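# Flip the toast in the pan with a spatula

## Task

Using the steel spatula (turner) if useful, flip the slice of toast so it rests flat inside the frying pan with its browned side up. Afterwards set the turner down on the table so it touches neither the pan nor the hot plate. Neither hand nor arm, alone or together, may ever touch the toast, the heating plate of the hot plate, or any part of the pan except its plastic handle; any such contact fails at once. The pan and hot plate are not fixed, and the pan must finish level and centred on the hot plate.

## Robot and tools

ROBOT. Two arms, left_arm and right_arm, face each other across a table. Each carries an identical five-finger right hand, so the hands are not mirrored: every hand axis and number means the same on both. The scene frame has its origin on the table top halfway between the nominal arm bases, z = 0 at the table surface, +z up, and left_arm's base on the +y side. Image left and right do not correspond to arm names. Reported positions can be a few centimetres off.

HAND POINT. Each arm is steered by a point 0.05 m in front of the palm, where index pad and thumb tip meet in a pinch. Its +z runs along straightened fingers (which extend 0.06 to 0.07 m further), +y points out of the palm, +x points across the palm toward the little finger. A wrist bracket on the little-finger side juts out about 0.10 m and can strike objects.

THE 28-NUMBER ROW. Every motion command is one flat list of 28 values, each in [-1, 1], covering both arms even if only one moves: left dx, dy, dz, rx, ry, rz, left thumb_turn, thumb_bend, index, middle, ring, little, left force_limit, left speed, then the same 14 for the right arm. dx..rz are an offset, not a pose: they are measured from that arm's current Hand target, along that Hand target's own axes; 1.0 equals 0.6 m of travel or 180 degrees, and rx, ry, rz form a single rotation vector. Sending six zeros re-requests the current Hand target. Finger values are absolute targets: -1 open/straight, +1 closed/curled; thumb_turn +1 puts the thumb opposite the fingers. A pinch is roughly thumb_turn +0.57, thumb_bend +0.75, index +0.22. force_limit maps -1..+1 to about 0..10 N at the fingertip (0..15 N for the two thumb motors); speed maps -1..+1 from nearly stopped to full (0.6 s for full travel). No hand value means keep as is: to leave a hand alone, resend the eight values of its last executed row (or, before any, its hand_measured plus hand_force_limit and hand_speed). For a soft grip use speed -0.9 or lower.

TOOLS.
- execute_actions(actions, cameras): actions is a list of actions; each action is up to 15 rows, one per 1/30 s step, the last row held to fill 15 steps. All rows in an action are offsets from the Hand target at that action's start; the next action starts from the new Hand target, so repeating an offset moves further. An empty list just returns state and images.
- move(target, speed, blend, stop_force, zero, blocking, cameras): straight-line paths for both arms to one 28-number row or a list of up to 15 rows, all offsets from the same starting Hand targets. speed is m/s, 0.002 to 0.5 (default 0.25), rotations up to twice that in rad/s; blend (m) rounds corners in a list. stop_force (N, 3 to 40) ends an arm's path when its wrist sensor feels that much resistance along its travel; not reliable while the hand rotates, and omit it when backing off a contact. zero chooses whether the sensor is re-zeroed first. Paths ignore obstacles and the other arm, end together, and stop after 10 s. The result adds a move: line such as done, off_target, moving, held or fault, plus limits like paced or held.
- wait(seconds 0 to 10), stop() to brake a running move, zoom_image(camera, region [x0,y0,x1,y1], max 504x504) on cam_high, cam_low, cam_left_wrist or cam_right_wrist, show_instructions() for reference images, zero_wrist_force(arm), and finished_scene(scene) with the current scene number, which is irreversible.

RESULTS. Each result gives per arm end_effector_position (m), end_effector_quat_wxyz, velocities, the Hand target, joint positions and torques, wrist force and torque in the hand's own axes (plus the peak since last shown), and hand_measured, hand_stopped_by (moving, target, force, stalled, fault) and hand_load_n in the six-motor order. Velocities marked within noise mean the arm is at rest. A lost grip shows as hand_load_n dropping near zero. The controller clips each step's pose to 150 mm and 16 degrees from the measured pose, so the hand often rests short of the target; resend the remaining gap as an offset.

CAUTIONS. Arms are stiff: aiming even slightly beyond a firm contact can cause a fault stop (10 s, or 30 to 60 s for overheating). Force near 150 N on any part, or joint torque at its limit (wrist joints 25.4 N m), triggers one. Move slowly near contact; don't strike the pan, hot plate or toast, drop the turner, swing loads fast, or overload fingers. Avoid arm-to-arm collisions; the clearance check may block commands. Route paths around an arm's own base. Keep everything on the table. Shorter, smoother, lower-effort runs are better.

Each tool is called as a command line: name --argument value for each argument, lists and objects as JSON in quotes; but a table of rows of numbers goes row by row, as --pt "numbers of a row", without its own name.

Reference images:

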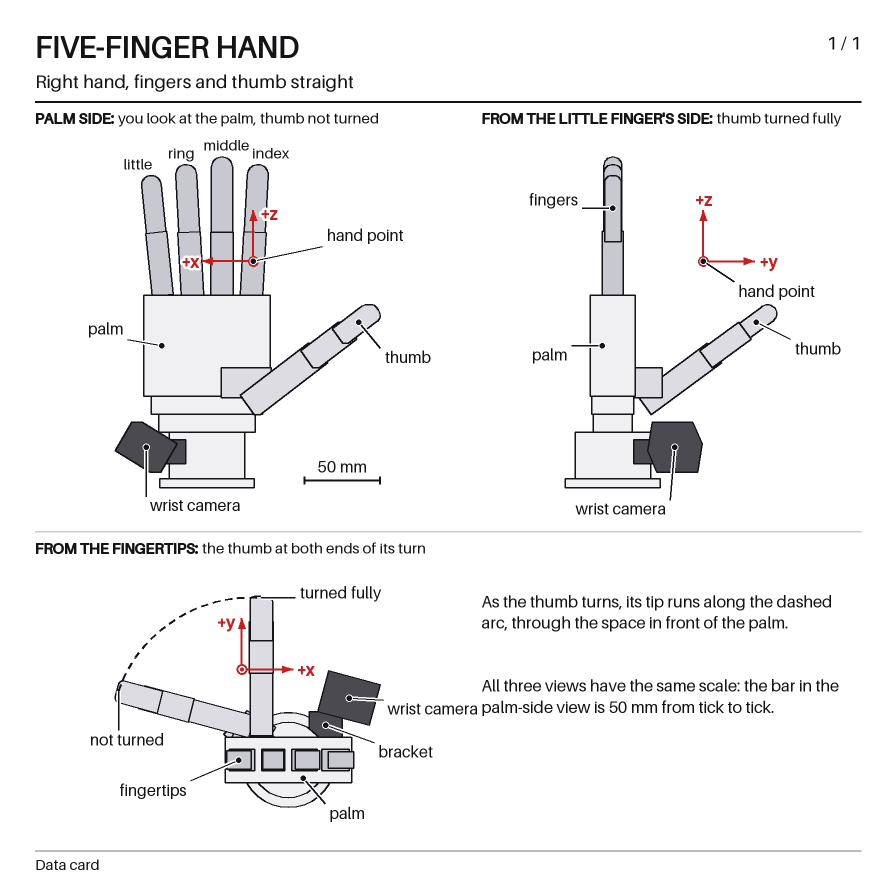

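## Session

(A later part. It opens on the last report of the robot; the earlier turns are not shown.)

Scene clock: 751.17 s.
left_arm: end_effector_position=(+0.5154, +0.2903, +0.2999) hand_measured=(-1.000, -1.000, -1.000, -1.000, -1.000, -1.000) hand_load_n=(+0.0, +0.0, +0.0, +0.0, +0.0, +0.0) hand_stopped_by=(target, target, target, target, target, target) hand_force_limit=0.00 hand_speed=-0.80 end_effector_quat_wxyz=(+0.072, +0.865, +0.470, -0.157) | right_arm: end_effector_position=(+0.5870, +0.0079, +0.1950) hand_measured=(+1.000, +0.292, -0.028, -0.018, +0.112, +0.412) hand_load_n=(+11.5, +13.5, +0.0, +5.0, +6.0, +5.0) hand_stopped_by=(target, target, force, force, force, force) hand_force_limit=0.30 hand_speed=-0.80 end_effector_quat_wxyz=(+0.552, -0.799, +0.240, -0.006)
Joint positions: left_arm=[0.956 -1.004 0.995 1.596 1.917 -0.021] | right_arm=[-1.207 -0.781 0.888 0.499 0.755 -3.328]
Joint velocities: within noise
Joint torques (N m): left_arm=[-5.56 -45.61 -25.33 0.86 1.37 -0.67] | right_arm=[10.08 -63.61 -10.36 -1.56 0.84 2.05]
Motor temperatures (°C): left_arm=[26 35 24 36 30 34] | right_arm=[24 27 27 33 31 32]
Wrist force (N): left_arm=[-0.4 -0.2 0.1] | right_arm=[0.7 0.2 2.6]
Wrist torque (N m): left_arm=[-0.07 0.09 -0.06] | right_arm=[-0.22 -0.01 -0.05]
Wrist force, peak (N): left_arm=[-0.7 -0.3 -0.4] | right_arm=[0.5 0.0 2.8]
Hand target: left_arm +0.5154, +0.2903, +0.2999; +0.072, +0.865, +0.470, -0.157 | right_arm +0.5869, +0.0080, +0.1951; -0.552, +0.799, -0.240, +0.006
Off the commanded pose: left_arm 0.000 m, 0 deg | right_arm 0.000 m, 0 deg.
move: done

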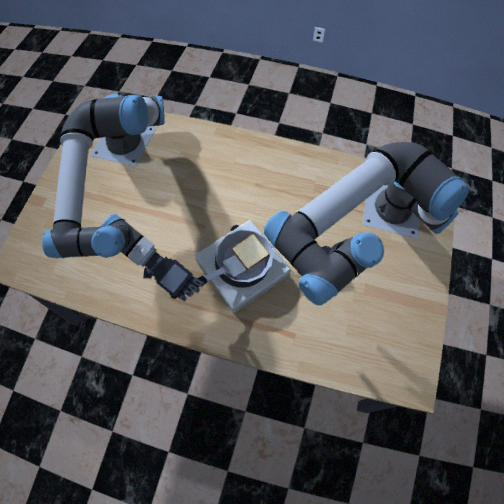

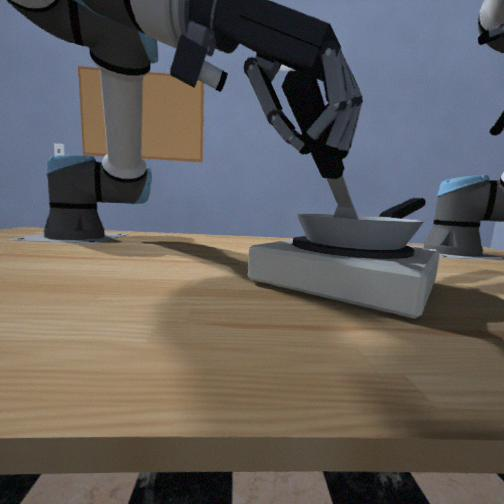

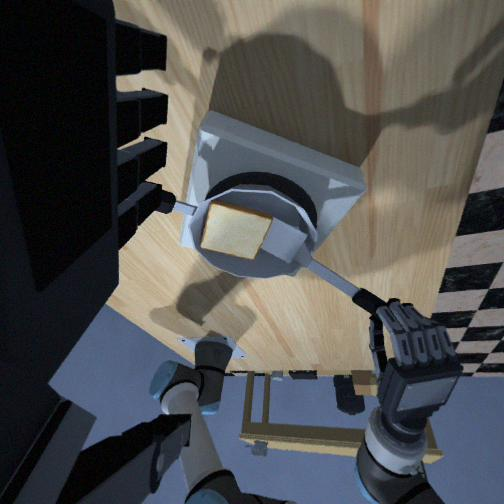

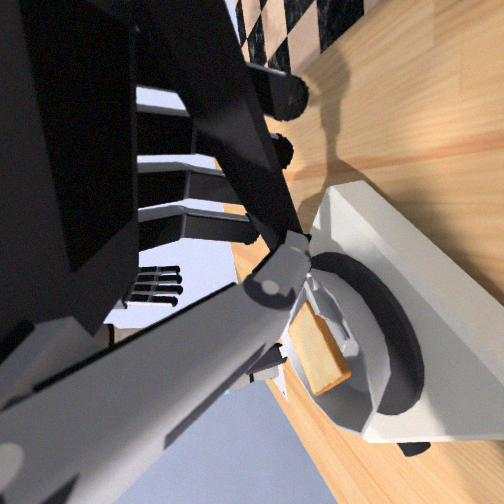

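move --target '[0,0,0,0,0,0,-1,-1,-1,-1,-1,-1,0,-0.8,-0.0346,0.0578,0.0181,0.0117,-0.0202,0.0378,1,0.3,0.35,0.35,0.85,0.95,0.3,-0.8]' --speed 0.04

zoom_image --camera "cam_left_wrist" --region '[140, 170, 340, 370]'

zoom_image --camera "cam_low" --region '[280, 120, 430, 260]'

zoom_image --camera "cam_high" --region '[190, 210, 300, 320]'

Scene clock: 787.40 s.
left_arm: end_effector_position=(+0.5154, +0.2903, +0.2999) hand_measured=(-1.000, -1.000, -1.000, -1.000, -1.000, -1.000) hand_load_n=(+0.0, +0.0, +0.0, +0.0, +0.0, +0.0) hand_stopped_by=(target, target, target, target, target, target) hand_force_limit=0.00 hand_speed=-0.80 end_effector_quat_wxyz=(+0.072, +0.865, +0.470, -0.157) | right_arm: end_effector_position=(+0.5584, +0.0161, +0.1655) hand_measured=(+1.000, +0.292, -0.028, -0.018, +0.112, +0.412) hand_load_n=(+11.5, +13.5, +0.0, +4.5, +6.0, +5.0) hand_stopped_by=(target, target, force, force, force, force) hand_force_limit=0.30 hand_speed=-0.80 end_effector_quat_wxyz=(+0.573, -0.772, +0.269, +0.048)
Joint positions: left_arm=[0.956 -1.004 0.995 1.596 1.917 -0.021] | right_arm=[-1.204 -0.809 1.056 0.313 0.69 -3.173]
Joint velocities: within noise
Joint torques (N m): left_arm=[-6.75 -46.47 -24.88 0.85 1.58 -0.8] | right_arm=[5.48 -57.52 -30.72 3.11 0.96 -2.3]
Motor temperatures (°C): left_arm=[26 35 24 36 30 34] | right_arm=[24 27 27 33 31 32]
Wrist force (N): left_arm=[-0.6 0.1 -0.4] | right_arm=[0.3 0.0 2.7]
Wrist torque (N m): left_arm=[0.01 0.12 -0.06] | right_arm=[-0.27 0.04 -0.09]
Wrist force, peak (N): left_arm=[-0.7 -0.1 -0.3] | right_arm=[0.3 0.1 2.9]
Hand target: left_arm +0.5154, +0.2903, +0.2999; +0.072, +0.865, +0.470, -0.157 | right_arm +0.5584, +0.0161, +0.1655; -0.573, +0.772, -0.269, -0.048
Off the commanded pose: left_arm 0.000 m, 0 deg | right_arm 0.000 m, 0 deg.
move: done

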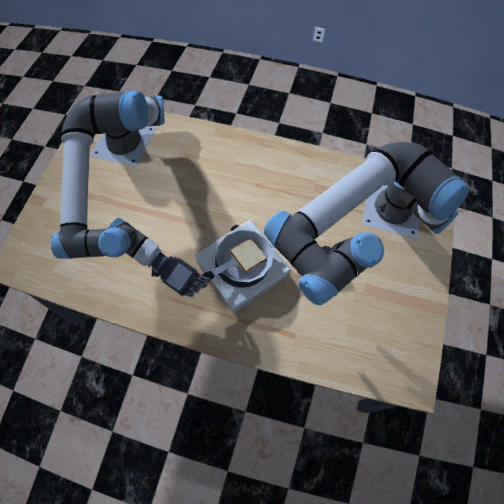

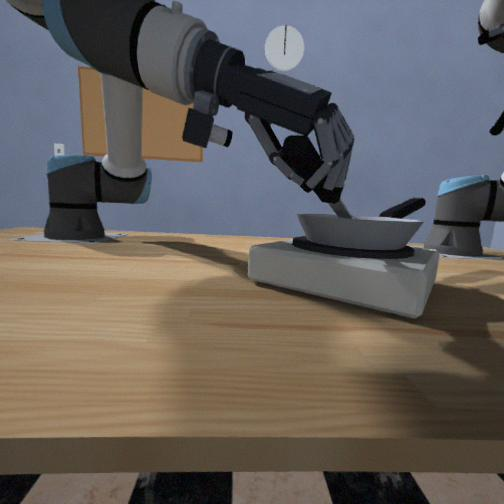

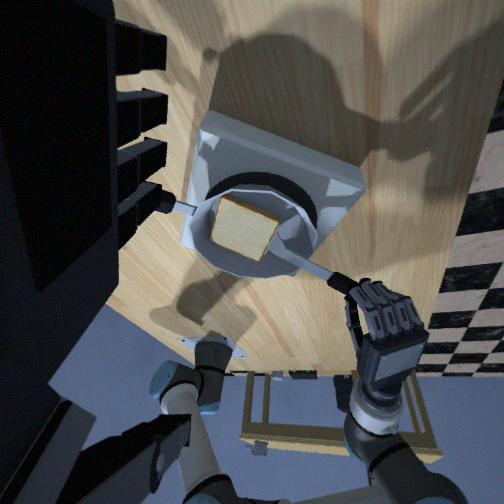

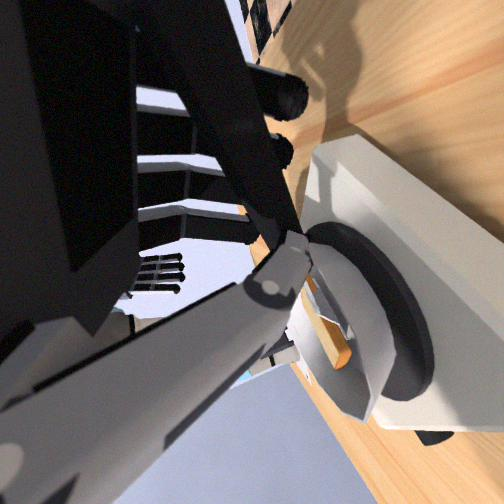

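Scaled by 2.520.

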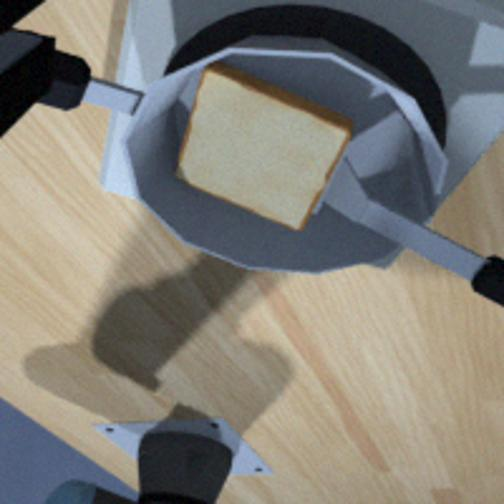

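Scaled by 3.360.

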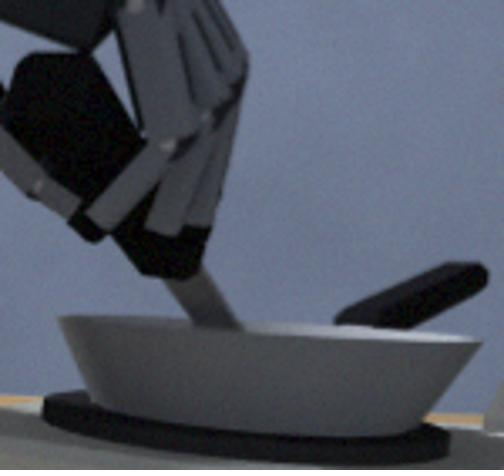

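Scaled by 4.582.

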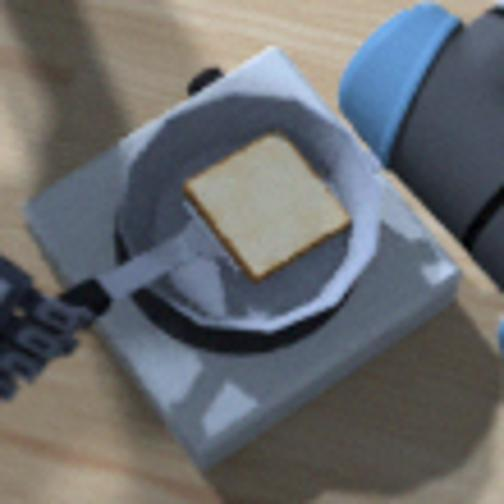

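move --pt "0 0 0 0 0 0 -1 -1 -1 -1 -1 -1 0 -0.8 -0.0051 -0.0115 -0.0046 0 0 0 1 0.3 0.35 0.35 0.85 0.95 0.3 -0.8" --pt "0 0 0 0 0 0 -1 -1 -1 -1 -1 -1 0 -0.8 -0.0074 -0.0345 0.0155 -0.0674 0.0315 0.0374 1 0.3 0.35 0.35 0.85 0.95 0.3 -0.8" --speed 0.04

zoom_image --camera "cam_left_wrist" --region '[140, 170, 340, 370]'

zoom_image --camera "cam_low" --region '[280, 120, 430, 260]'

zoom_image --camera "cam_high" --region '[190, 210, 300, 320]'

Scene clock: 813.20 s.
left_arm: end_effector_position=(+0.5154, +0.2903, +0.2999) hand_measured=(-1.000, -1.000, -1.000, -1.000, -1.000, -1.000) hand_load_n=(+0.0, +0.0, +0.0, +0.0, +0.0, +0.0) hand_stopped_by=(target, target, target, target, target, target) hand_force_limit=0.00 hand_speed=-0.80 end_effector_quat_wxyz=(+0.072, +0.865, +0.470, -0.157) | right_arm: end_effector_position=(+0.5665, +0.0304, +0.1817) hand_measured=(+1.000, +0.292, -0.028, -0.018, +0.112, +0.412) hand_load_n=(+11.5, +13.0, +0.0, +5.0, +6.0, +5.0) hand_stopped_by=(target, target, force, force, force, force) hand_force_limit=0.30 hand_speed=-0.80 end_effector_quat_wxyz=(+0.471, -0.813, +0.335, +0.071)
Joint positions: left_arm=[0.956 -1.004 0.995 1.596 1.917 -0.021] | right_arm=[-1.155 -0.621 0.606 0.84 0.84 -3.225]
Joint velocities: within noise
Joint torques (N m): left_arm=[-5.07 -45.13 -24.82 0.69 1.48 -0.86] | right_arm=[-6.42 -70.2 -8.93 -1.54 -2.96 -1.88]
Motor temperatures (°C): left_arm=[26 35 24 36 30 34] | right_arm=[24 27 27 33 31 32]
Wrist force (N): left_arm=[-0.5 0.0 -0.1] | right_arm=[0.6 0.5 2.7]
Wrist torque (N m): left_arm=[-0.03 0.10 -0.05] | right_arm=[-0.15 0.06 -0.08]
Wrist force, peak (N): left_arm=[-0.7 -0.4 -0.3] | right_arm=[0.8 0.8 3.1]
Hand target: left_arm +0.5154, +0.2903, +0.2999; +0.072, +0.865, +0.470, -0.157 | right_arm +0.5666, +0.0303, +0.1819; -0.471, +0.813, -0.335, -0.071
Off the commanded pose: left_arm 0.000 m, 0 deg | right_arm 0.000 m, 0 deg.
move: done

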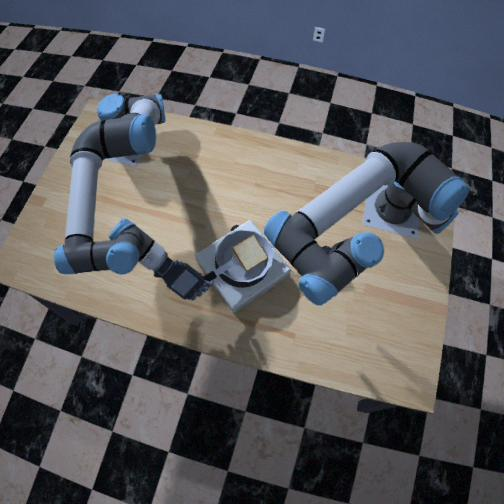

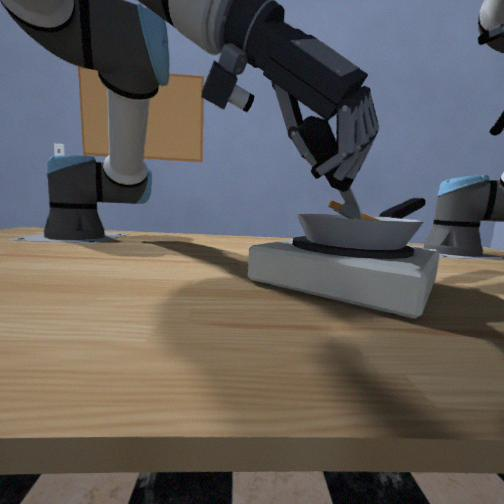

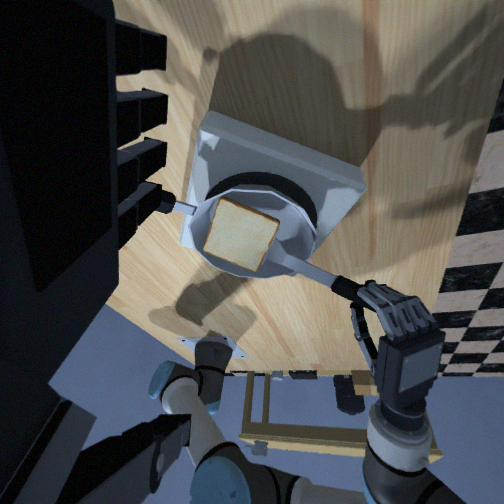

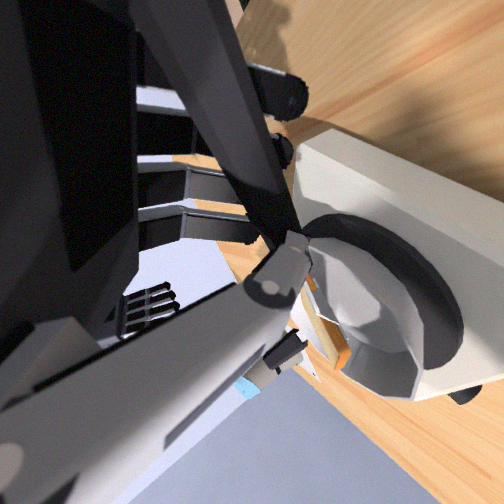

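Scaled by 2.520.

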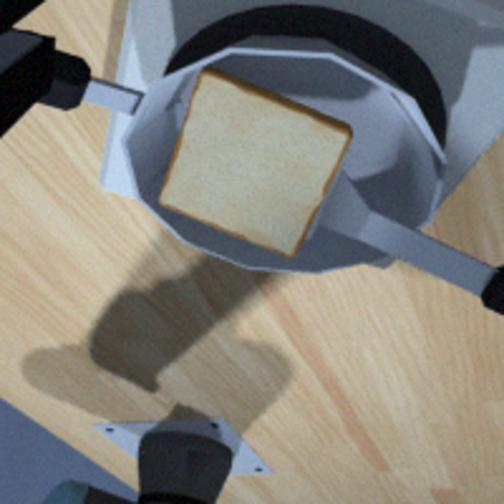

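Scaled by 3.360.

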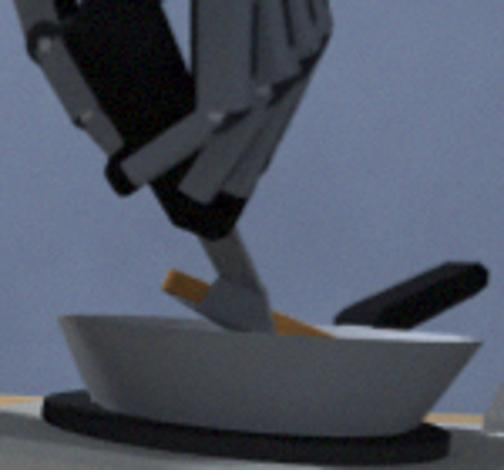

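Scaled by 4.582.

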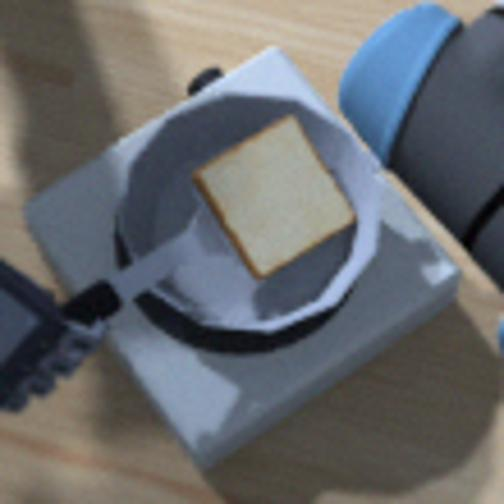

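move --target '[0,0,0,0,0,0,-1,-1,-1,-1,-1,-1,0,-0.8,-0.0014,-0.0251,0.0185,-0.0674,0.0315,0.0374,1,0.3,0.35,0.35,0.85,0.95,0.3,-0.8]' --speed 0.04

zoom_image --camera "cam_left_wrist" --region '[140, 170, 340, 370]'

zoom_image --camera "cam_low" --region '[280, 120, 430, 260]'

zoom_image --camera "cam_high" --region '[190, 210, 300, 320]'

Scene clock: 826.57 s.
left_arm: end_effector_position=(+0.5154, +0.2903, +0.2999) hand_measured=(-1.000, -1.000, -1.000, -1.000, -1.000, -1.000) hand_load_n=(+0.0, +0.0, +0.0, +0.0, +0.0, +0.0) hand_stopped_by=(target, target, target, target, target, target) hand_force_limit=0.00 hand_speed=-0.80 end_effector_quat_wxyz=(+0.072, +0.865, +0.470, -0.157) | right_arm: end_effector_position=(+0.5764, +0.0441, +0.1866) hand_measured=(+1.000, +0.292, -0.028, -0.018, +0.112, +0.412) hand_load_n=(+10.5, +14.5, +0.0, +3.5, +5.5, +5.0) hand_stopped_by=(target, target, force, force, force, force) hand_force_limit=0.30 hand_speed=-0.80 end_effector_quat_wxyz=(+0.407, -0.815, +0.406, +0.069) end_effector_velocity=(-0.001, +0.000, +0.001) end_effector_angular_velocity=(+0.003, -0.003, +0.006)
Joint positions: left_arm=[0.956 -1.004 0.995 1.596 1.917 -0.021] | right_arm=[-1.115 -0.357 0.035 1.235 0.984 -3.134]
Joint velocities: left_arm=[within noise] | right_arm=[0 0 -0.001 0 -0.005 -0.004]
Joint torques (N m): left_arm=[-4.38 -44.76 -24.02 0.75 1.29 -0.62] | right_arm=[-2.25 -65.53 -29.79 0.15 -2.96 -2.03]
Motor temperatures (°C): left_arm=[26 35 24 36 30 34] | right_arm=[24 28 27 33 31 32]
Wrist force (N): left_arm=[-0.5 0.1 -0.2] | right_arm=[1.5 0.6 0.9]
Wrist torque (N m): left_arm=[-0.01 0.11 -0.05] | right_arm=[-0.32 -0.11 -0.21]
Wrist force, peak (N): left_arm=[-0.8 0.3 -0.5] | right_arm=[0.8 0.3 3.0]
Hand target: left_arm +0.5154, +0.2903, +0.2999; +0.072, +0.865, +0.470, -0.157 | right_arm +0.5774, +0.0447, +0.1870; -0.360, +0.840, -0.396, -0.094
Off the commanded pose: left_arm 0.000 m, 0 deg | right_arm 0.001 m, 7 deg.
elbow stopped short (right arm): the move would have taken joint 3 (elbow) straighter than the controller allows.
move: off_target (right_arm)

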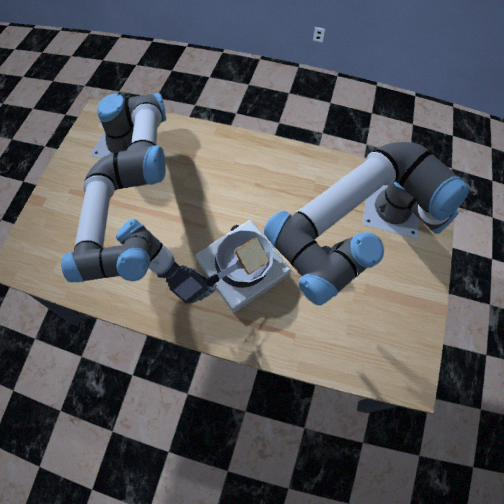

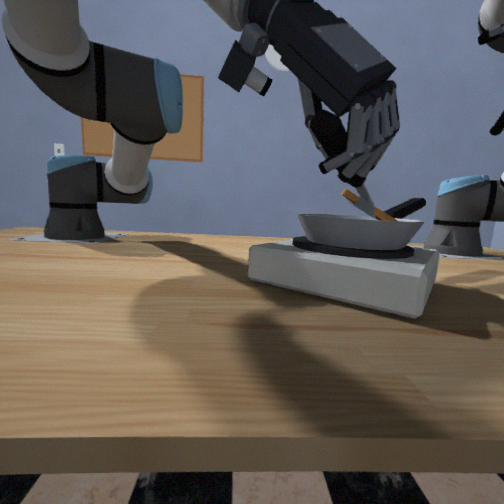

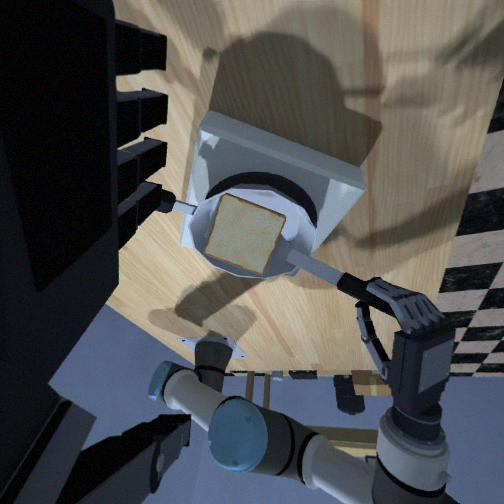

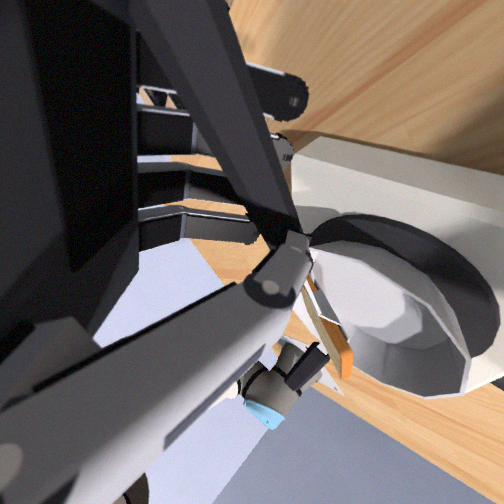

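Scaled by 2.520.

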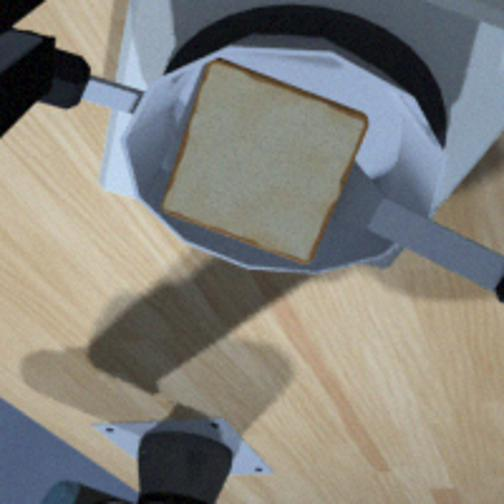

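Scaled by 3.360.

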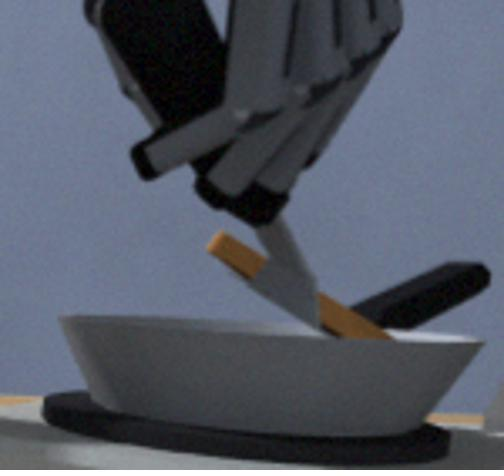

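Scaled by 4.582.

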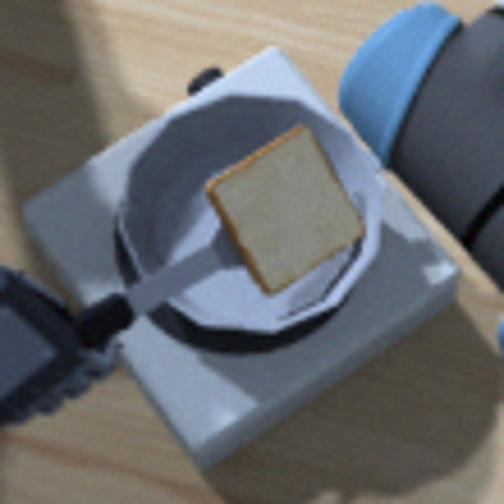

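move --target '[0,0,0,0,0,0,-1,-1,-1,-1,-1,-1,0,-0.8,0.0134,0.0526,-0.0241,0.1348,-0.0630,-0.0748,1,0.3,0.35,0.35,0.85,0.95,0.3,-0.8]' --speed 0.05

zoom_image --camera "cam_left_wrist" --region '[140, 170, 340, 370]'

zoom_image --camera "cam_low" --region '[280, 120, 430, 260]'

zoom_image --camera "cam_high" --region '[190, 210, 300, 320]'

Scene clock: 938.30 s.
left_arm: end_effector_position=(+0.5154, +0.2903, +0.2999) hand_measured=(-1.000, -1.000, -1.000, -1.000, -1.000, -1.000) hand_load_n=(+0.0, +0.0, +0.0, +0.0, +0.0, +0.0) hand_stopped_by=(target, target, target, target, target, target) hand_force_limit=0.00 hand_speed=-0.80 end_effector_quat_wxyz=(+0.072, +0.865, +0.470, -0.157) | right_arm: end_effector_position=(+0.5578, +0.0165, +0.1773) hand_measured=(+1.000, +0.292, -0.028, -0.018, +0.112, +0.412) hand_load_n=(+11.5, +13.5, +0.0, +5.0, +5.5, +4.5) hand_stopped_by=(target, target, force, force, force, force) hand_force_limit=0.30 hand_speed=-0.80 end_effector_quat_wxyz=(+0.573, -0.772, +0.269, +0.048)
Joint positions: left_arm=[0.956 -1.004 0.995 1.596 1.917 -0.021] | right_arm=[-1.203 -0.818 1.04 0.337 0.691 -3.172]
Joint velocities: within noise
Joint torques (N m): left_arm=[-5.57 -45 -24.71 0.7 1.28 -0.42] | right_arm=[7.17 -35.92 -30.45 2.99 0.58 1.9]
Motor temperatures (°C): left_arm=[26 35 24 36 30 34] | right_arm=[24 28 27 33 31 32]
Wrist force (N): left_arm=[-0.6 -0.1 -0.2] | right_arm=[0.4 0.3 2.6]
Wrist torque (N m): left_arm=[-0.04 0.11 -0.07] | right_arm=[-0.25 0.05 -0.09]
Wrist force, peak (N): left_arm=[-0.7 -0.1 -0.6] | right_arm=[0.5 0.1 3.0]
Hand target: left_arm +0.5154, +0.2903, +0.2999; +0.072, +0.865, +0.470, -0.157 | right_arm +0.5578, +0.0166, +0.1771; -0.573, +0.772, -0.269, -0.048
Off the commanded pose: left_arm 0.000 m, 0 deg | right_arm 0.000 m, 0 deg.
move: done

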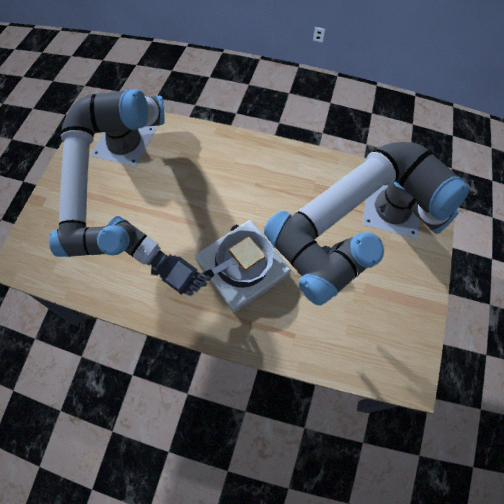

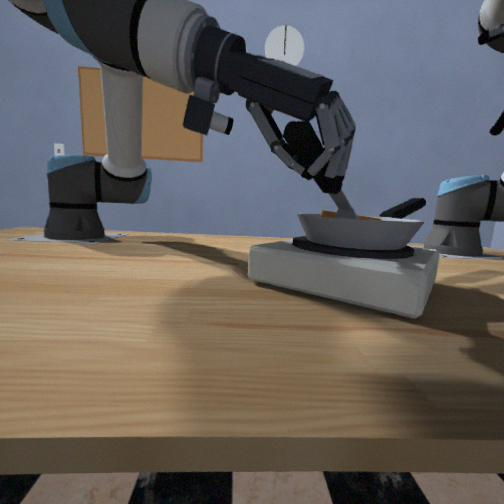

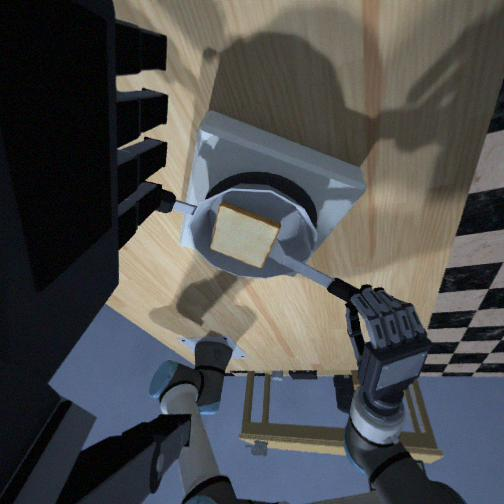

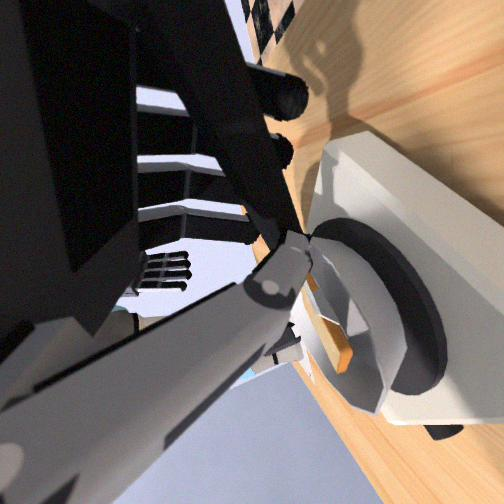

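Scaled by 2.520.

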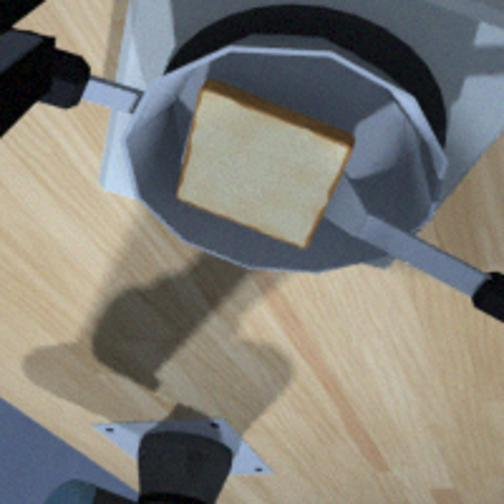

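Scaled by 3.360.

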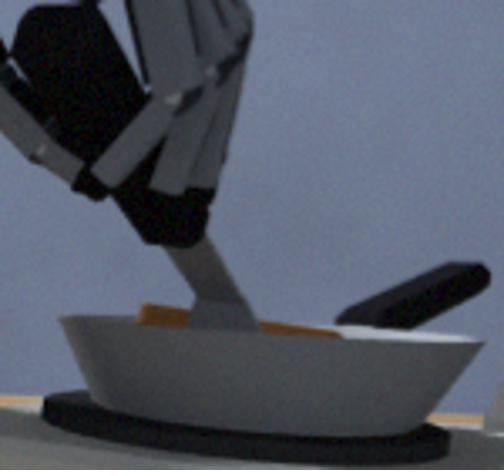

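Scaled by 4.582.

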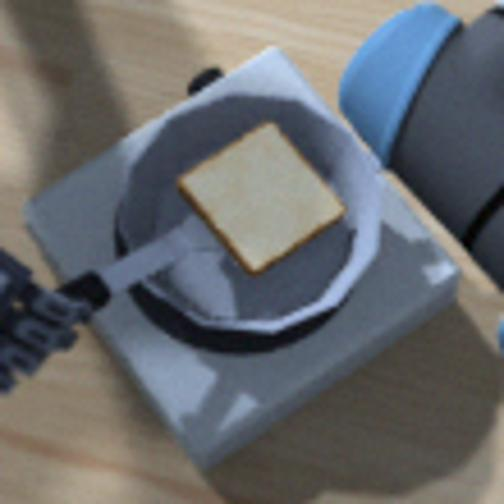

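move --pt "0 0 0 0 0 0 -1 -1 -1 -1 -1 -1 0 -0.8 -0.0316 0.0292 -0.0628 0.0316 0.0716 0.0288 1 0.3 0.35 0.35 0.85 0.95 0.3 -0.8" --pt "0 0 0 0 0 0 -1 -1 -1 -1 -1 -1 0 -0.8 -0.0758 0.0678 -0.1109 0.0632 0.1433 0.0576 1 0.3 0.35 0.35 0.85 0.95 0.3 -0.8" --speed 0.06 --blend '[0.01, 0]'

zoom_image --camera "cam_left_wrist" --region '[140, 170, 340, 370]'

zoom_image --camera "cam_low" --region '[280, 120, 430, 260]'

zoom_image --camera "cam_high" --region '[190, 210, 300, 320]'

Scene clock: 965.90 s.
left_arm: end_effector_position=(+0.5154, +0.2903, +0.2999) hand_measured=(-1.000, -1.000, -1.000, -1.000, -1.000, -1.000) hand_load_n=(+0.0, +0.0, +0.0, +0.5, +0.0, +0.0) hand_stopped_by=(target, target, target, target, target, target) hand_force_limit=0.00 hand_speed=-0.80 end_effector_quat_wxyz=(+0.072, +0.865, +0.470, -0.157) | right_arm: end_effector_position=(+0.4843, -0.0356, +0.1821) hand_measured=(+1.000, +0.292, -0.028, -0.018, +0.112, +0.412) hand_load_n=(+11.0, +13.5, +0.0, +4.5, +5.5, +4.5) hand_stopped_by=(target, target, force, force, force, force) hand_force_limit=0.30 hand_speed=-0.80 end_effector_quat_wxyz=(+0.566, -0.676, +0.461, -0.101)
Joint positions: left_arm=[0.956 -1.004 0.995 1.596 1.917 -0.021] | right_arm=[-1.098 -1.246 1.681 -0.07 1.26 -2.836]
Joint velocities: within noise
Joint torques (N m): left_arm=[-4.84 -44.27 -23.73 0.69 1.34 -0.34] | right_arm=[-8.27 -21.38 -30.26 2.35 -2.1 -2.14]
Motor temperatures (°C): left_arm=[26 35 24 36 30 34] | right_arm=[24 28 27 33 31 32]
Wrist force (N): left_arm=[-0.4 -0.2 -0.5] | right_arm=[0.8 0.0 2.7]
Wrist torque (N m): left_arm=[-0.05 0.10 -0.06] | right_arm=[-0.27 -0.02 -0.09]
Wrist force, peak (N): left_arm=[-1.0 0.1 -0.4] | right_arm=[0.5 0.0 3.1]
Hand target: left_arm +0.5154, +0.2903, +0.2999; +0.072, +0.865, +0.470, -0.157 | right_arm +0.4844, -0.0357, +0.1820; -0.565, +0.676, -0.461, +0.101
Off the commanded pose: left_arm 0.000 m, 0 deg | right_arm 0.000 m, 0 deg.
move: done

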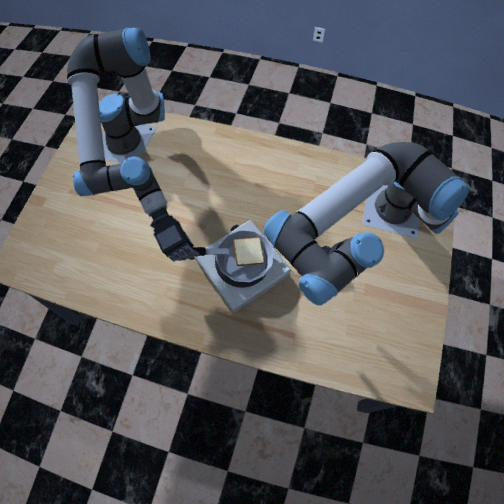

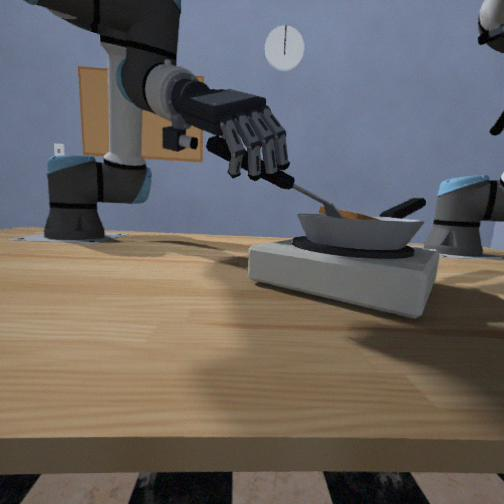

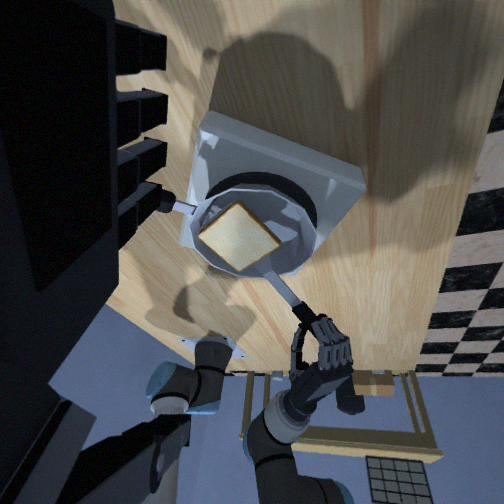

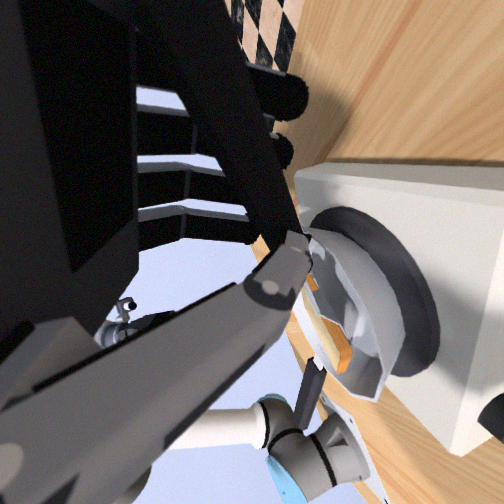

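Scaled by 2.520.

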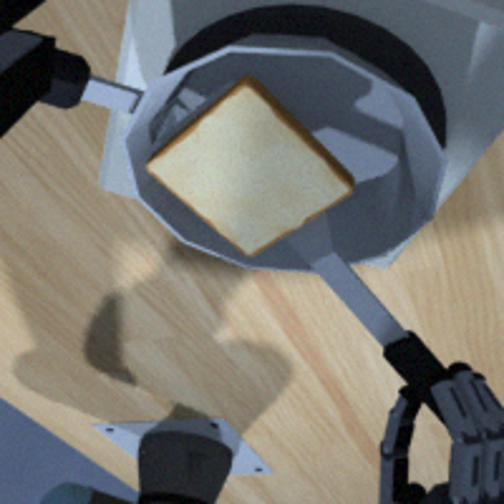

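Scaled by 3.360.

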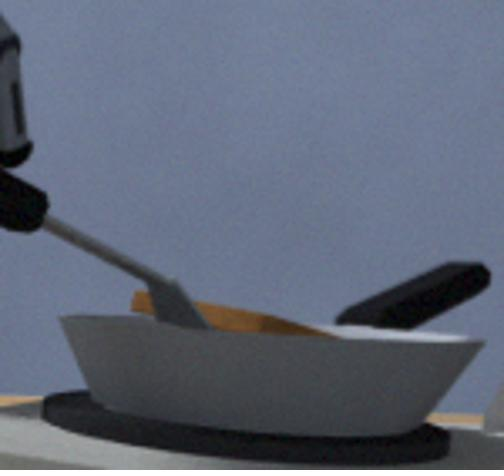

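Scaled by 4.582.

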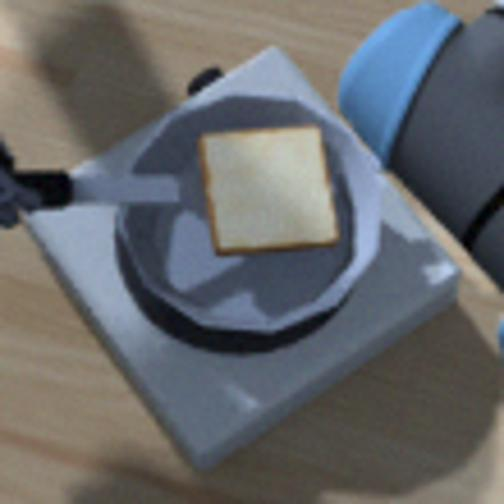

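move --pt "0 0 0 0 0 0 -1 -1 -1 -1 -1 -1 0 -0.8 -0.0379 0.0149 -0.0686 0.0316 0.0716 0.0288 1 0.3 0.35 0.35 0.85 0.95 0.3 -0.8" --pt "0 0 0 0 0 0 -1 -1 -1 -1 -1 -1 0 -0.8 -0.0821 0.0535 -0.1167 0.0632 0.1433 0.0576 1 0.3 0.35 0.35 0.85 0.95 0.3 -0.8" --speed 0.06 --blend '[0.01, 0]'

zoom_image --camera "cam_left_wrist" --region '[140, 170, 340, 370]'

zoom_image --camera "cam_low" --region '[200, 80, 430, 260]'

zoom_image --camera "cam_high" --region '[190, 210, 300, 320]'

Scene clock: 998.10 s.
left_arm: end_effector_position=(+0.5154, +0.2903, +0.2999) hand_measured=(-1.000, -1.000, -1.000, -1.000, -1.000, -1.000) hand_load_n=(+0.0, +0.0, +0.0, +0.0, +0.0, +0.0) hand_stopped_by=(target, target, target, target, target, target) hand_force_limit=0.00 hand_speed=-0.80 end_effector_quat_wxyz=(+0.072, +0.865, +0.470, -0.157) | right_arm: end_effector_position=(+0.3946, -0.0442, +0.1972) hand_measured=(+1.000, +0.292, -0.028, -0.018, +0.112, +0.412) hand_load_n=(+11.0, +13.5, +0.0, +5.0, +5.5, +5.0) hand_stopped_by=(target, target, force, force, force, force) hand_force_limit=0.30 hand_speed=-0.80 end_effector_quat_wxyz=(+0.519, -0.534, +0.622, -0.242)
Joint positions: left_arm=[0.956 -1.004 0.995 1.596 1.917 -0.021] | right_arm=[-0.719 -1.337 1.762 -0.014 2.104 -2.5]
Joint velocities: within noise
Joint torques (N m): left_arm=[-3.31 -43.94 -24.58 0.84 1.32 -0.32] | right_arm=[-4.65 -43.74 -10.27 -3.35 0.37 -2.12]
Motor temperatures (°C): left_arm=[26 35 24 36 30 34] | right_arm=[24 28 27 33 31 32]
Wrist force (N): left_arm=[-0.5 -0.2 -0.2] | right_arm=[0.5 0.2 2.5]
Wrist torque (N m): left_arm=[-0.05 0.10 -0.05] | right_arm=[-0.21 0.02 -0.08]
Wrist force, peak (N): left_arm=[-0.8 -0.2 -0.4] | right_arm=[1.1 0.3 3.1]
Hand target: left_arm +0.5154, +0.2903, +0.2999; +0.072, +0.865, +0.470, -0.157 | right_arm +0.3946, -0.0443, +0.1972; +0.519, -0.534, +0.622, -0.243
Off the commanded pose: left_arm 0.000 m, 0 deg | right_arm 0.000 m, 0 deg.
move: done

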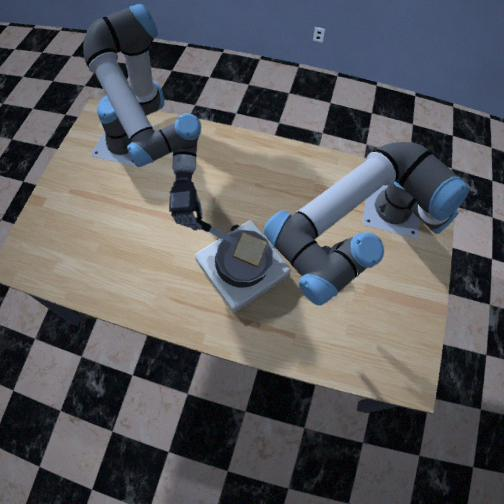

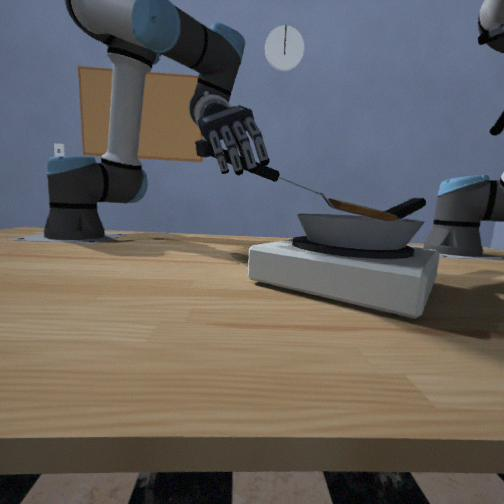

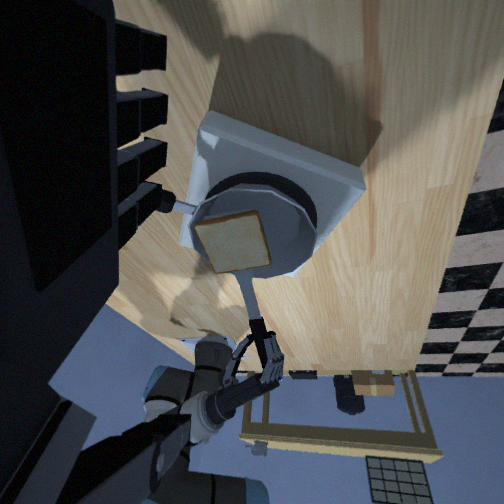

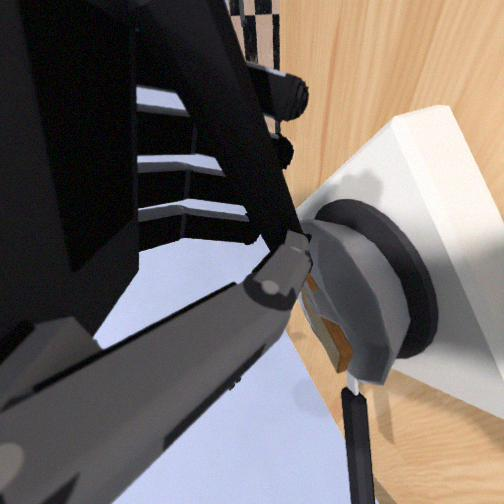

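Scaled by 2.520.

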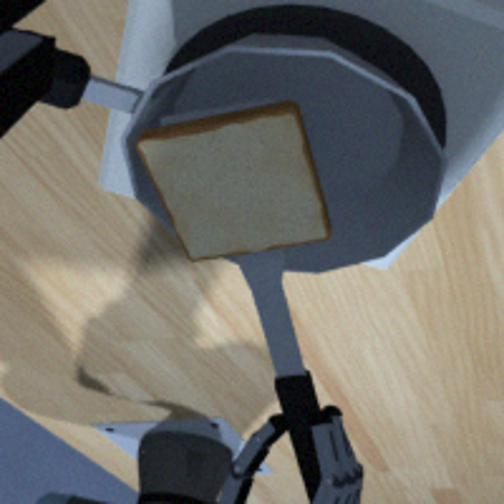

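Scaled by 2.191.

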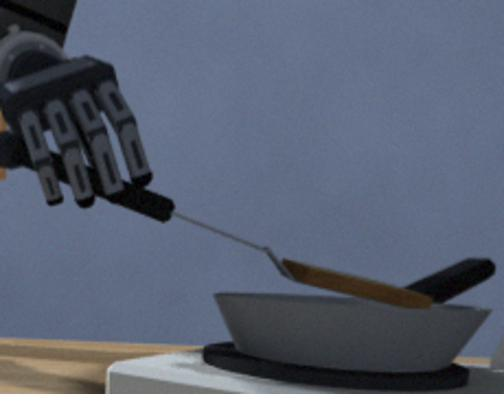

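Scaled by 4.582.

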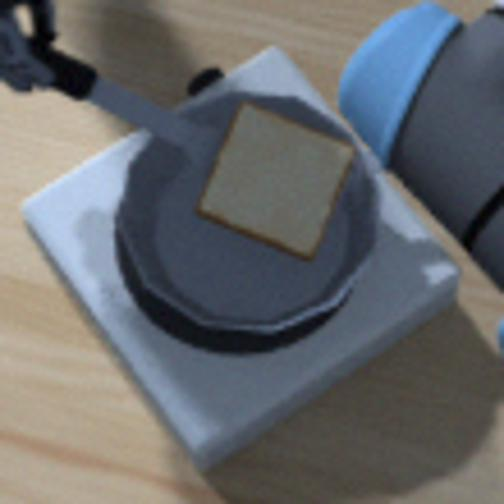

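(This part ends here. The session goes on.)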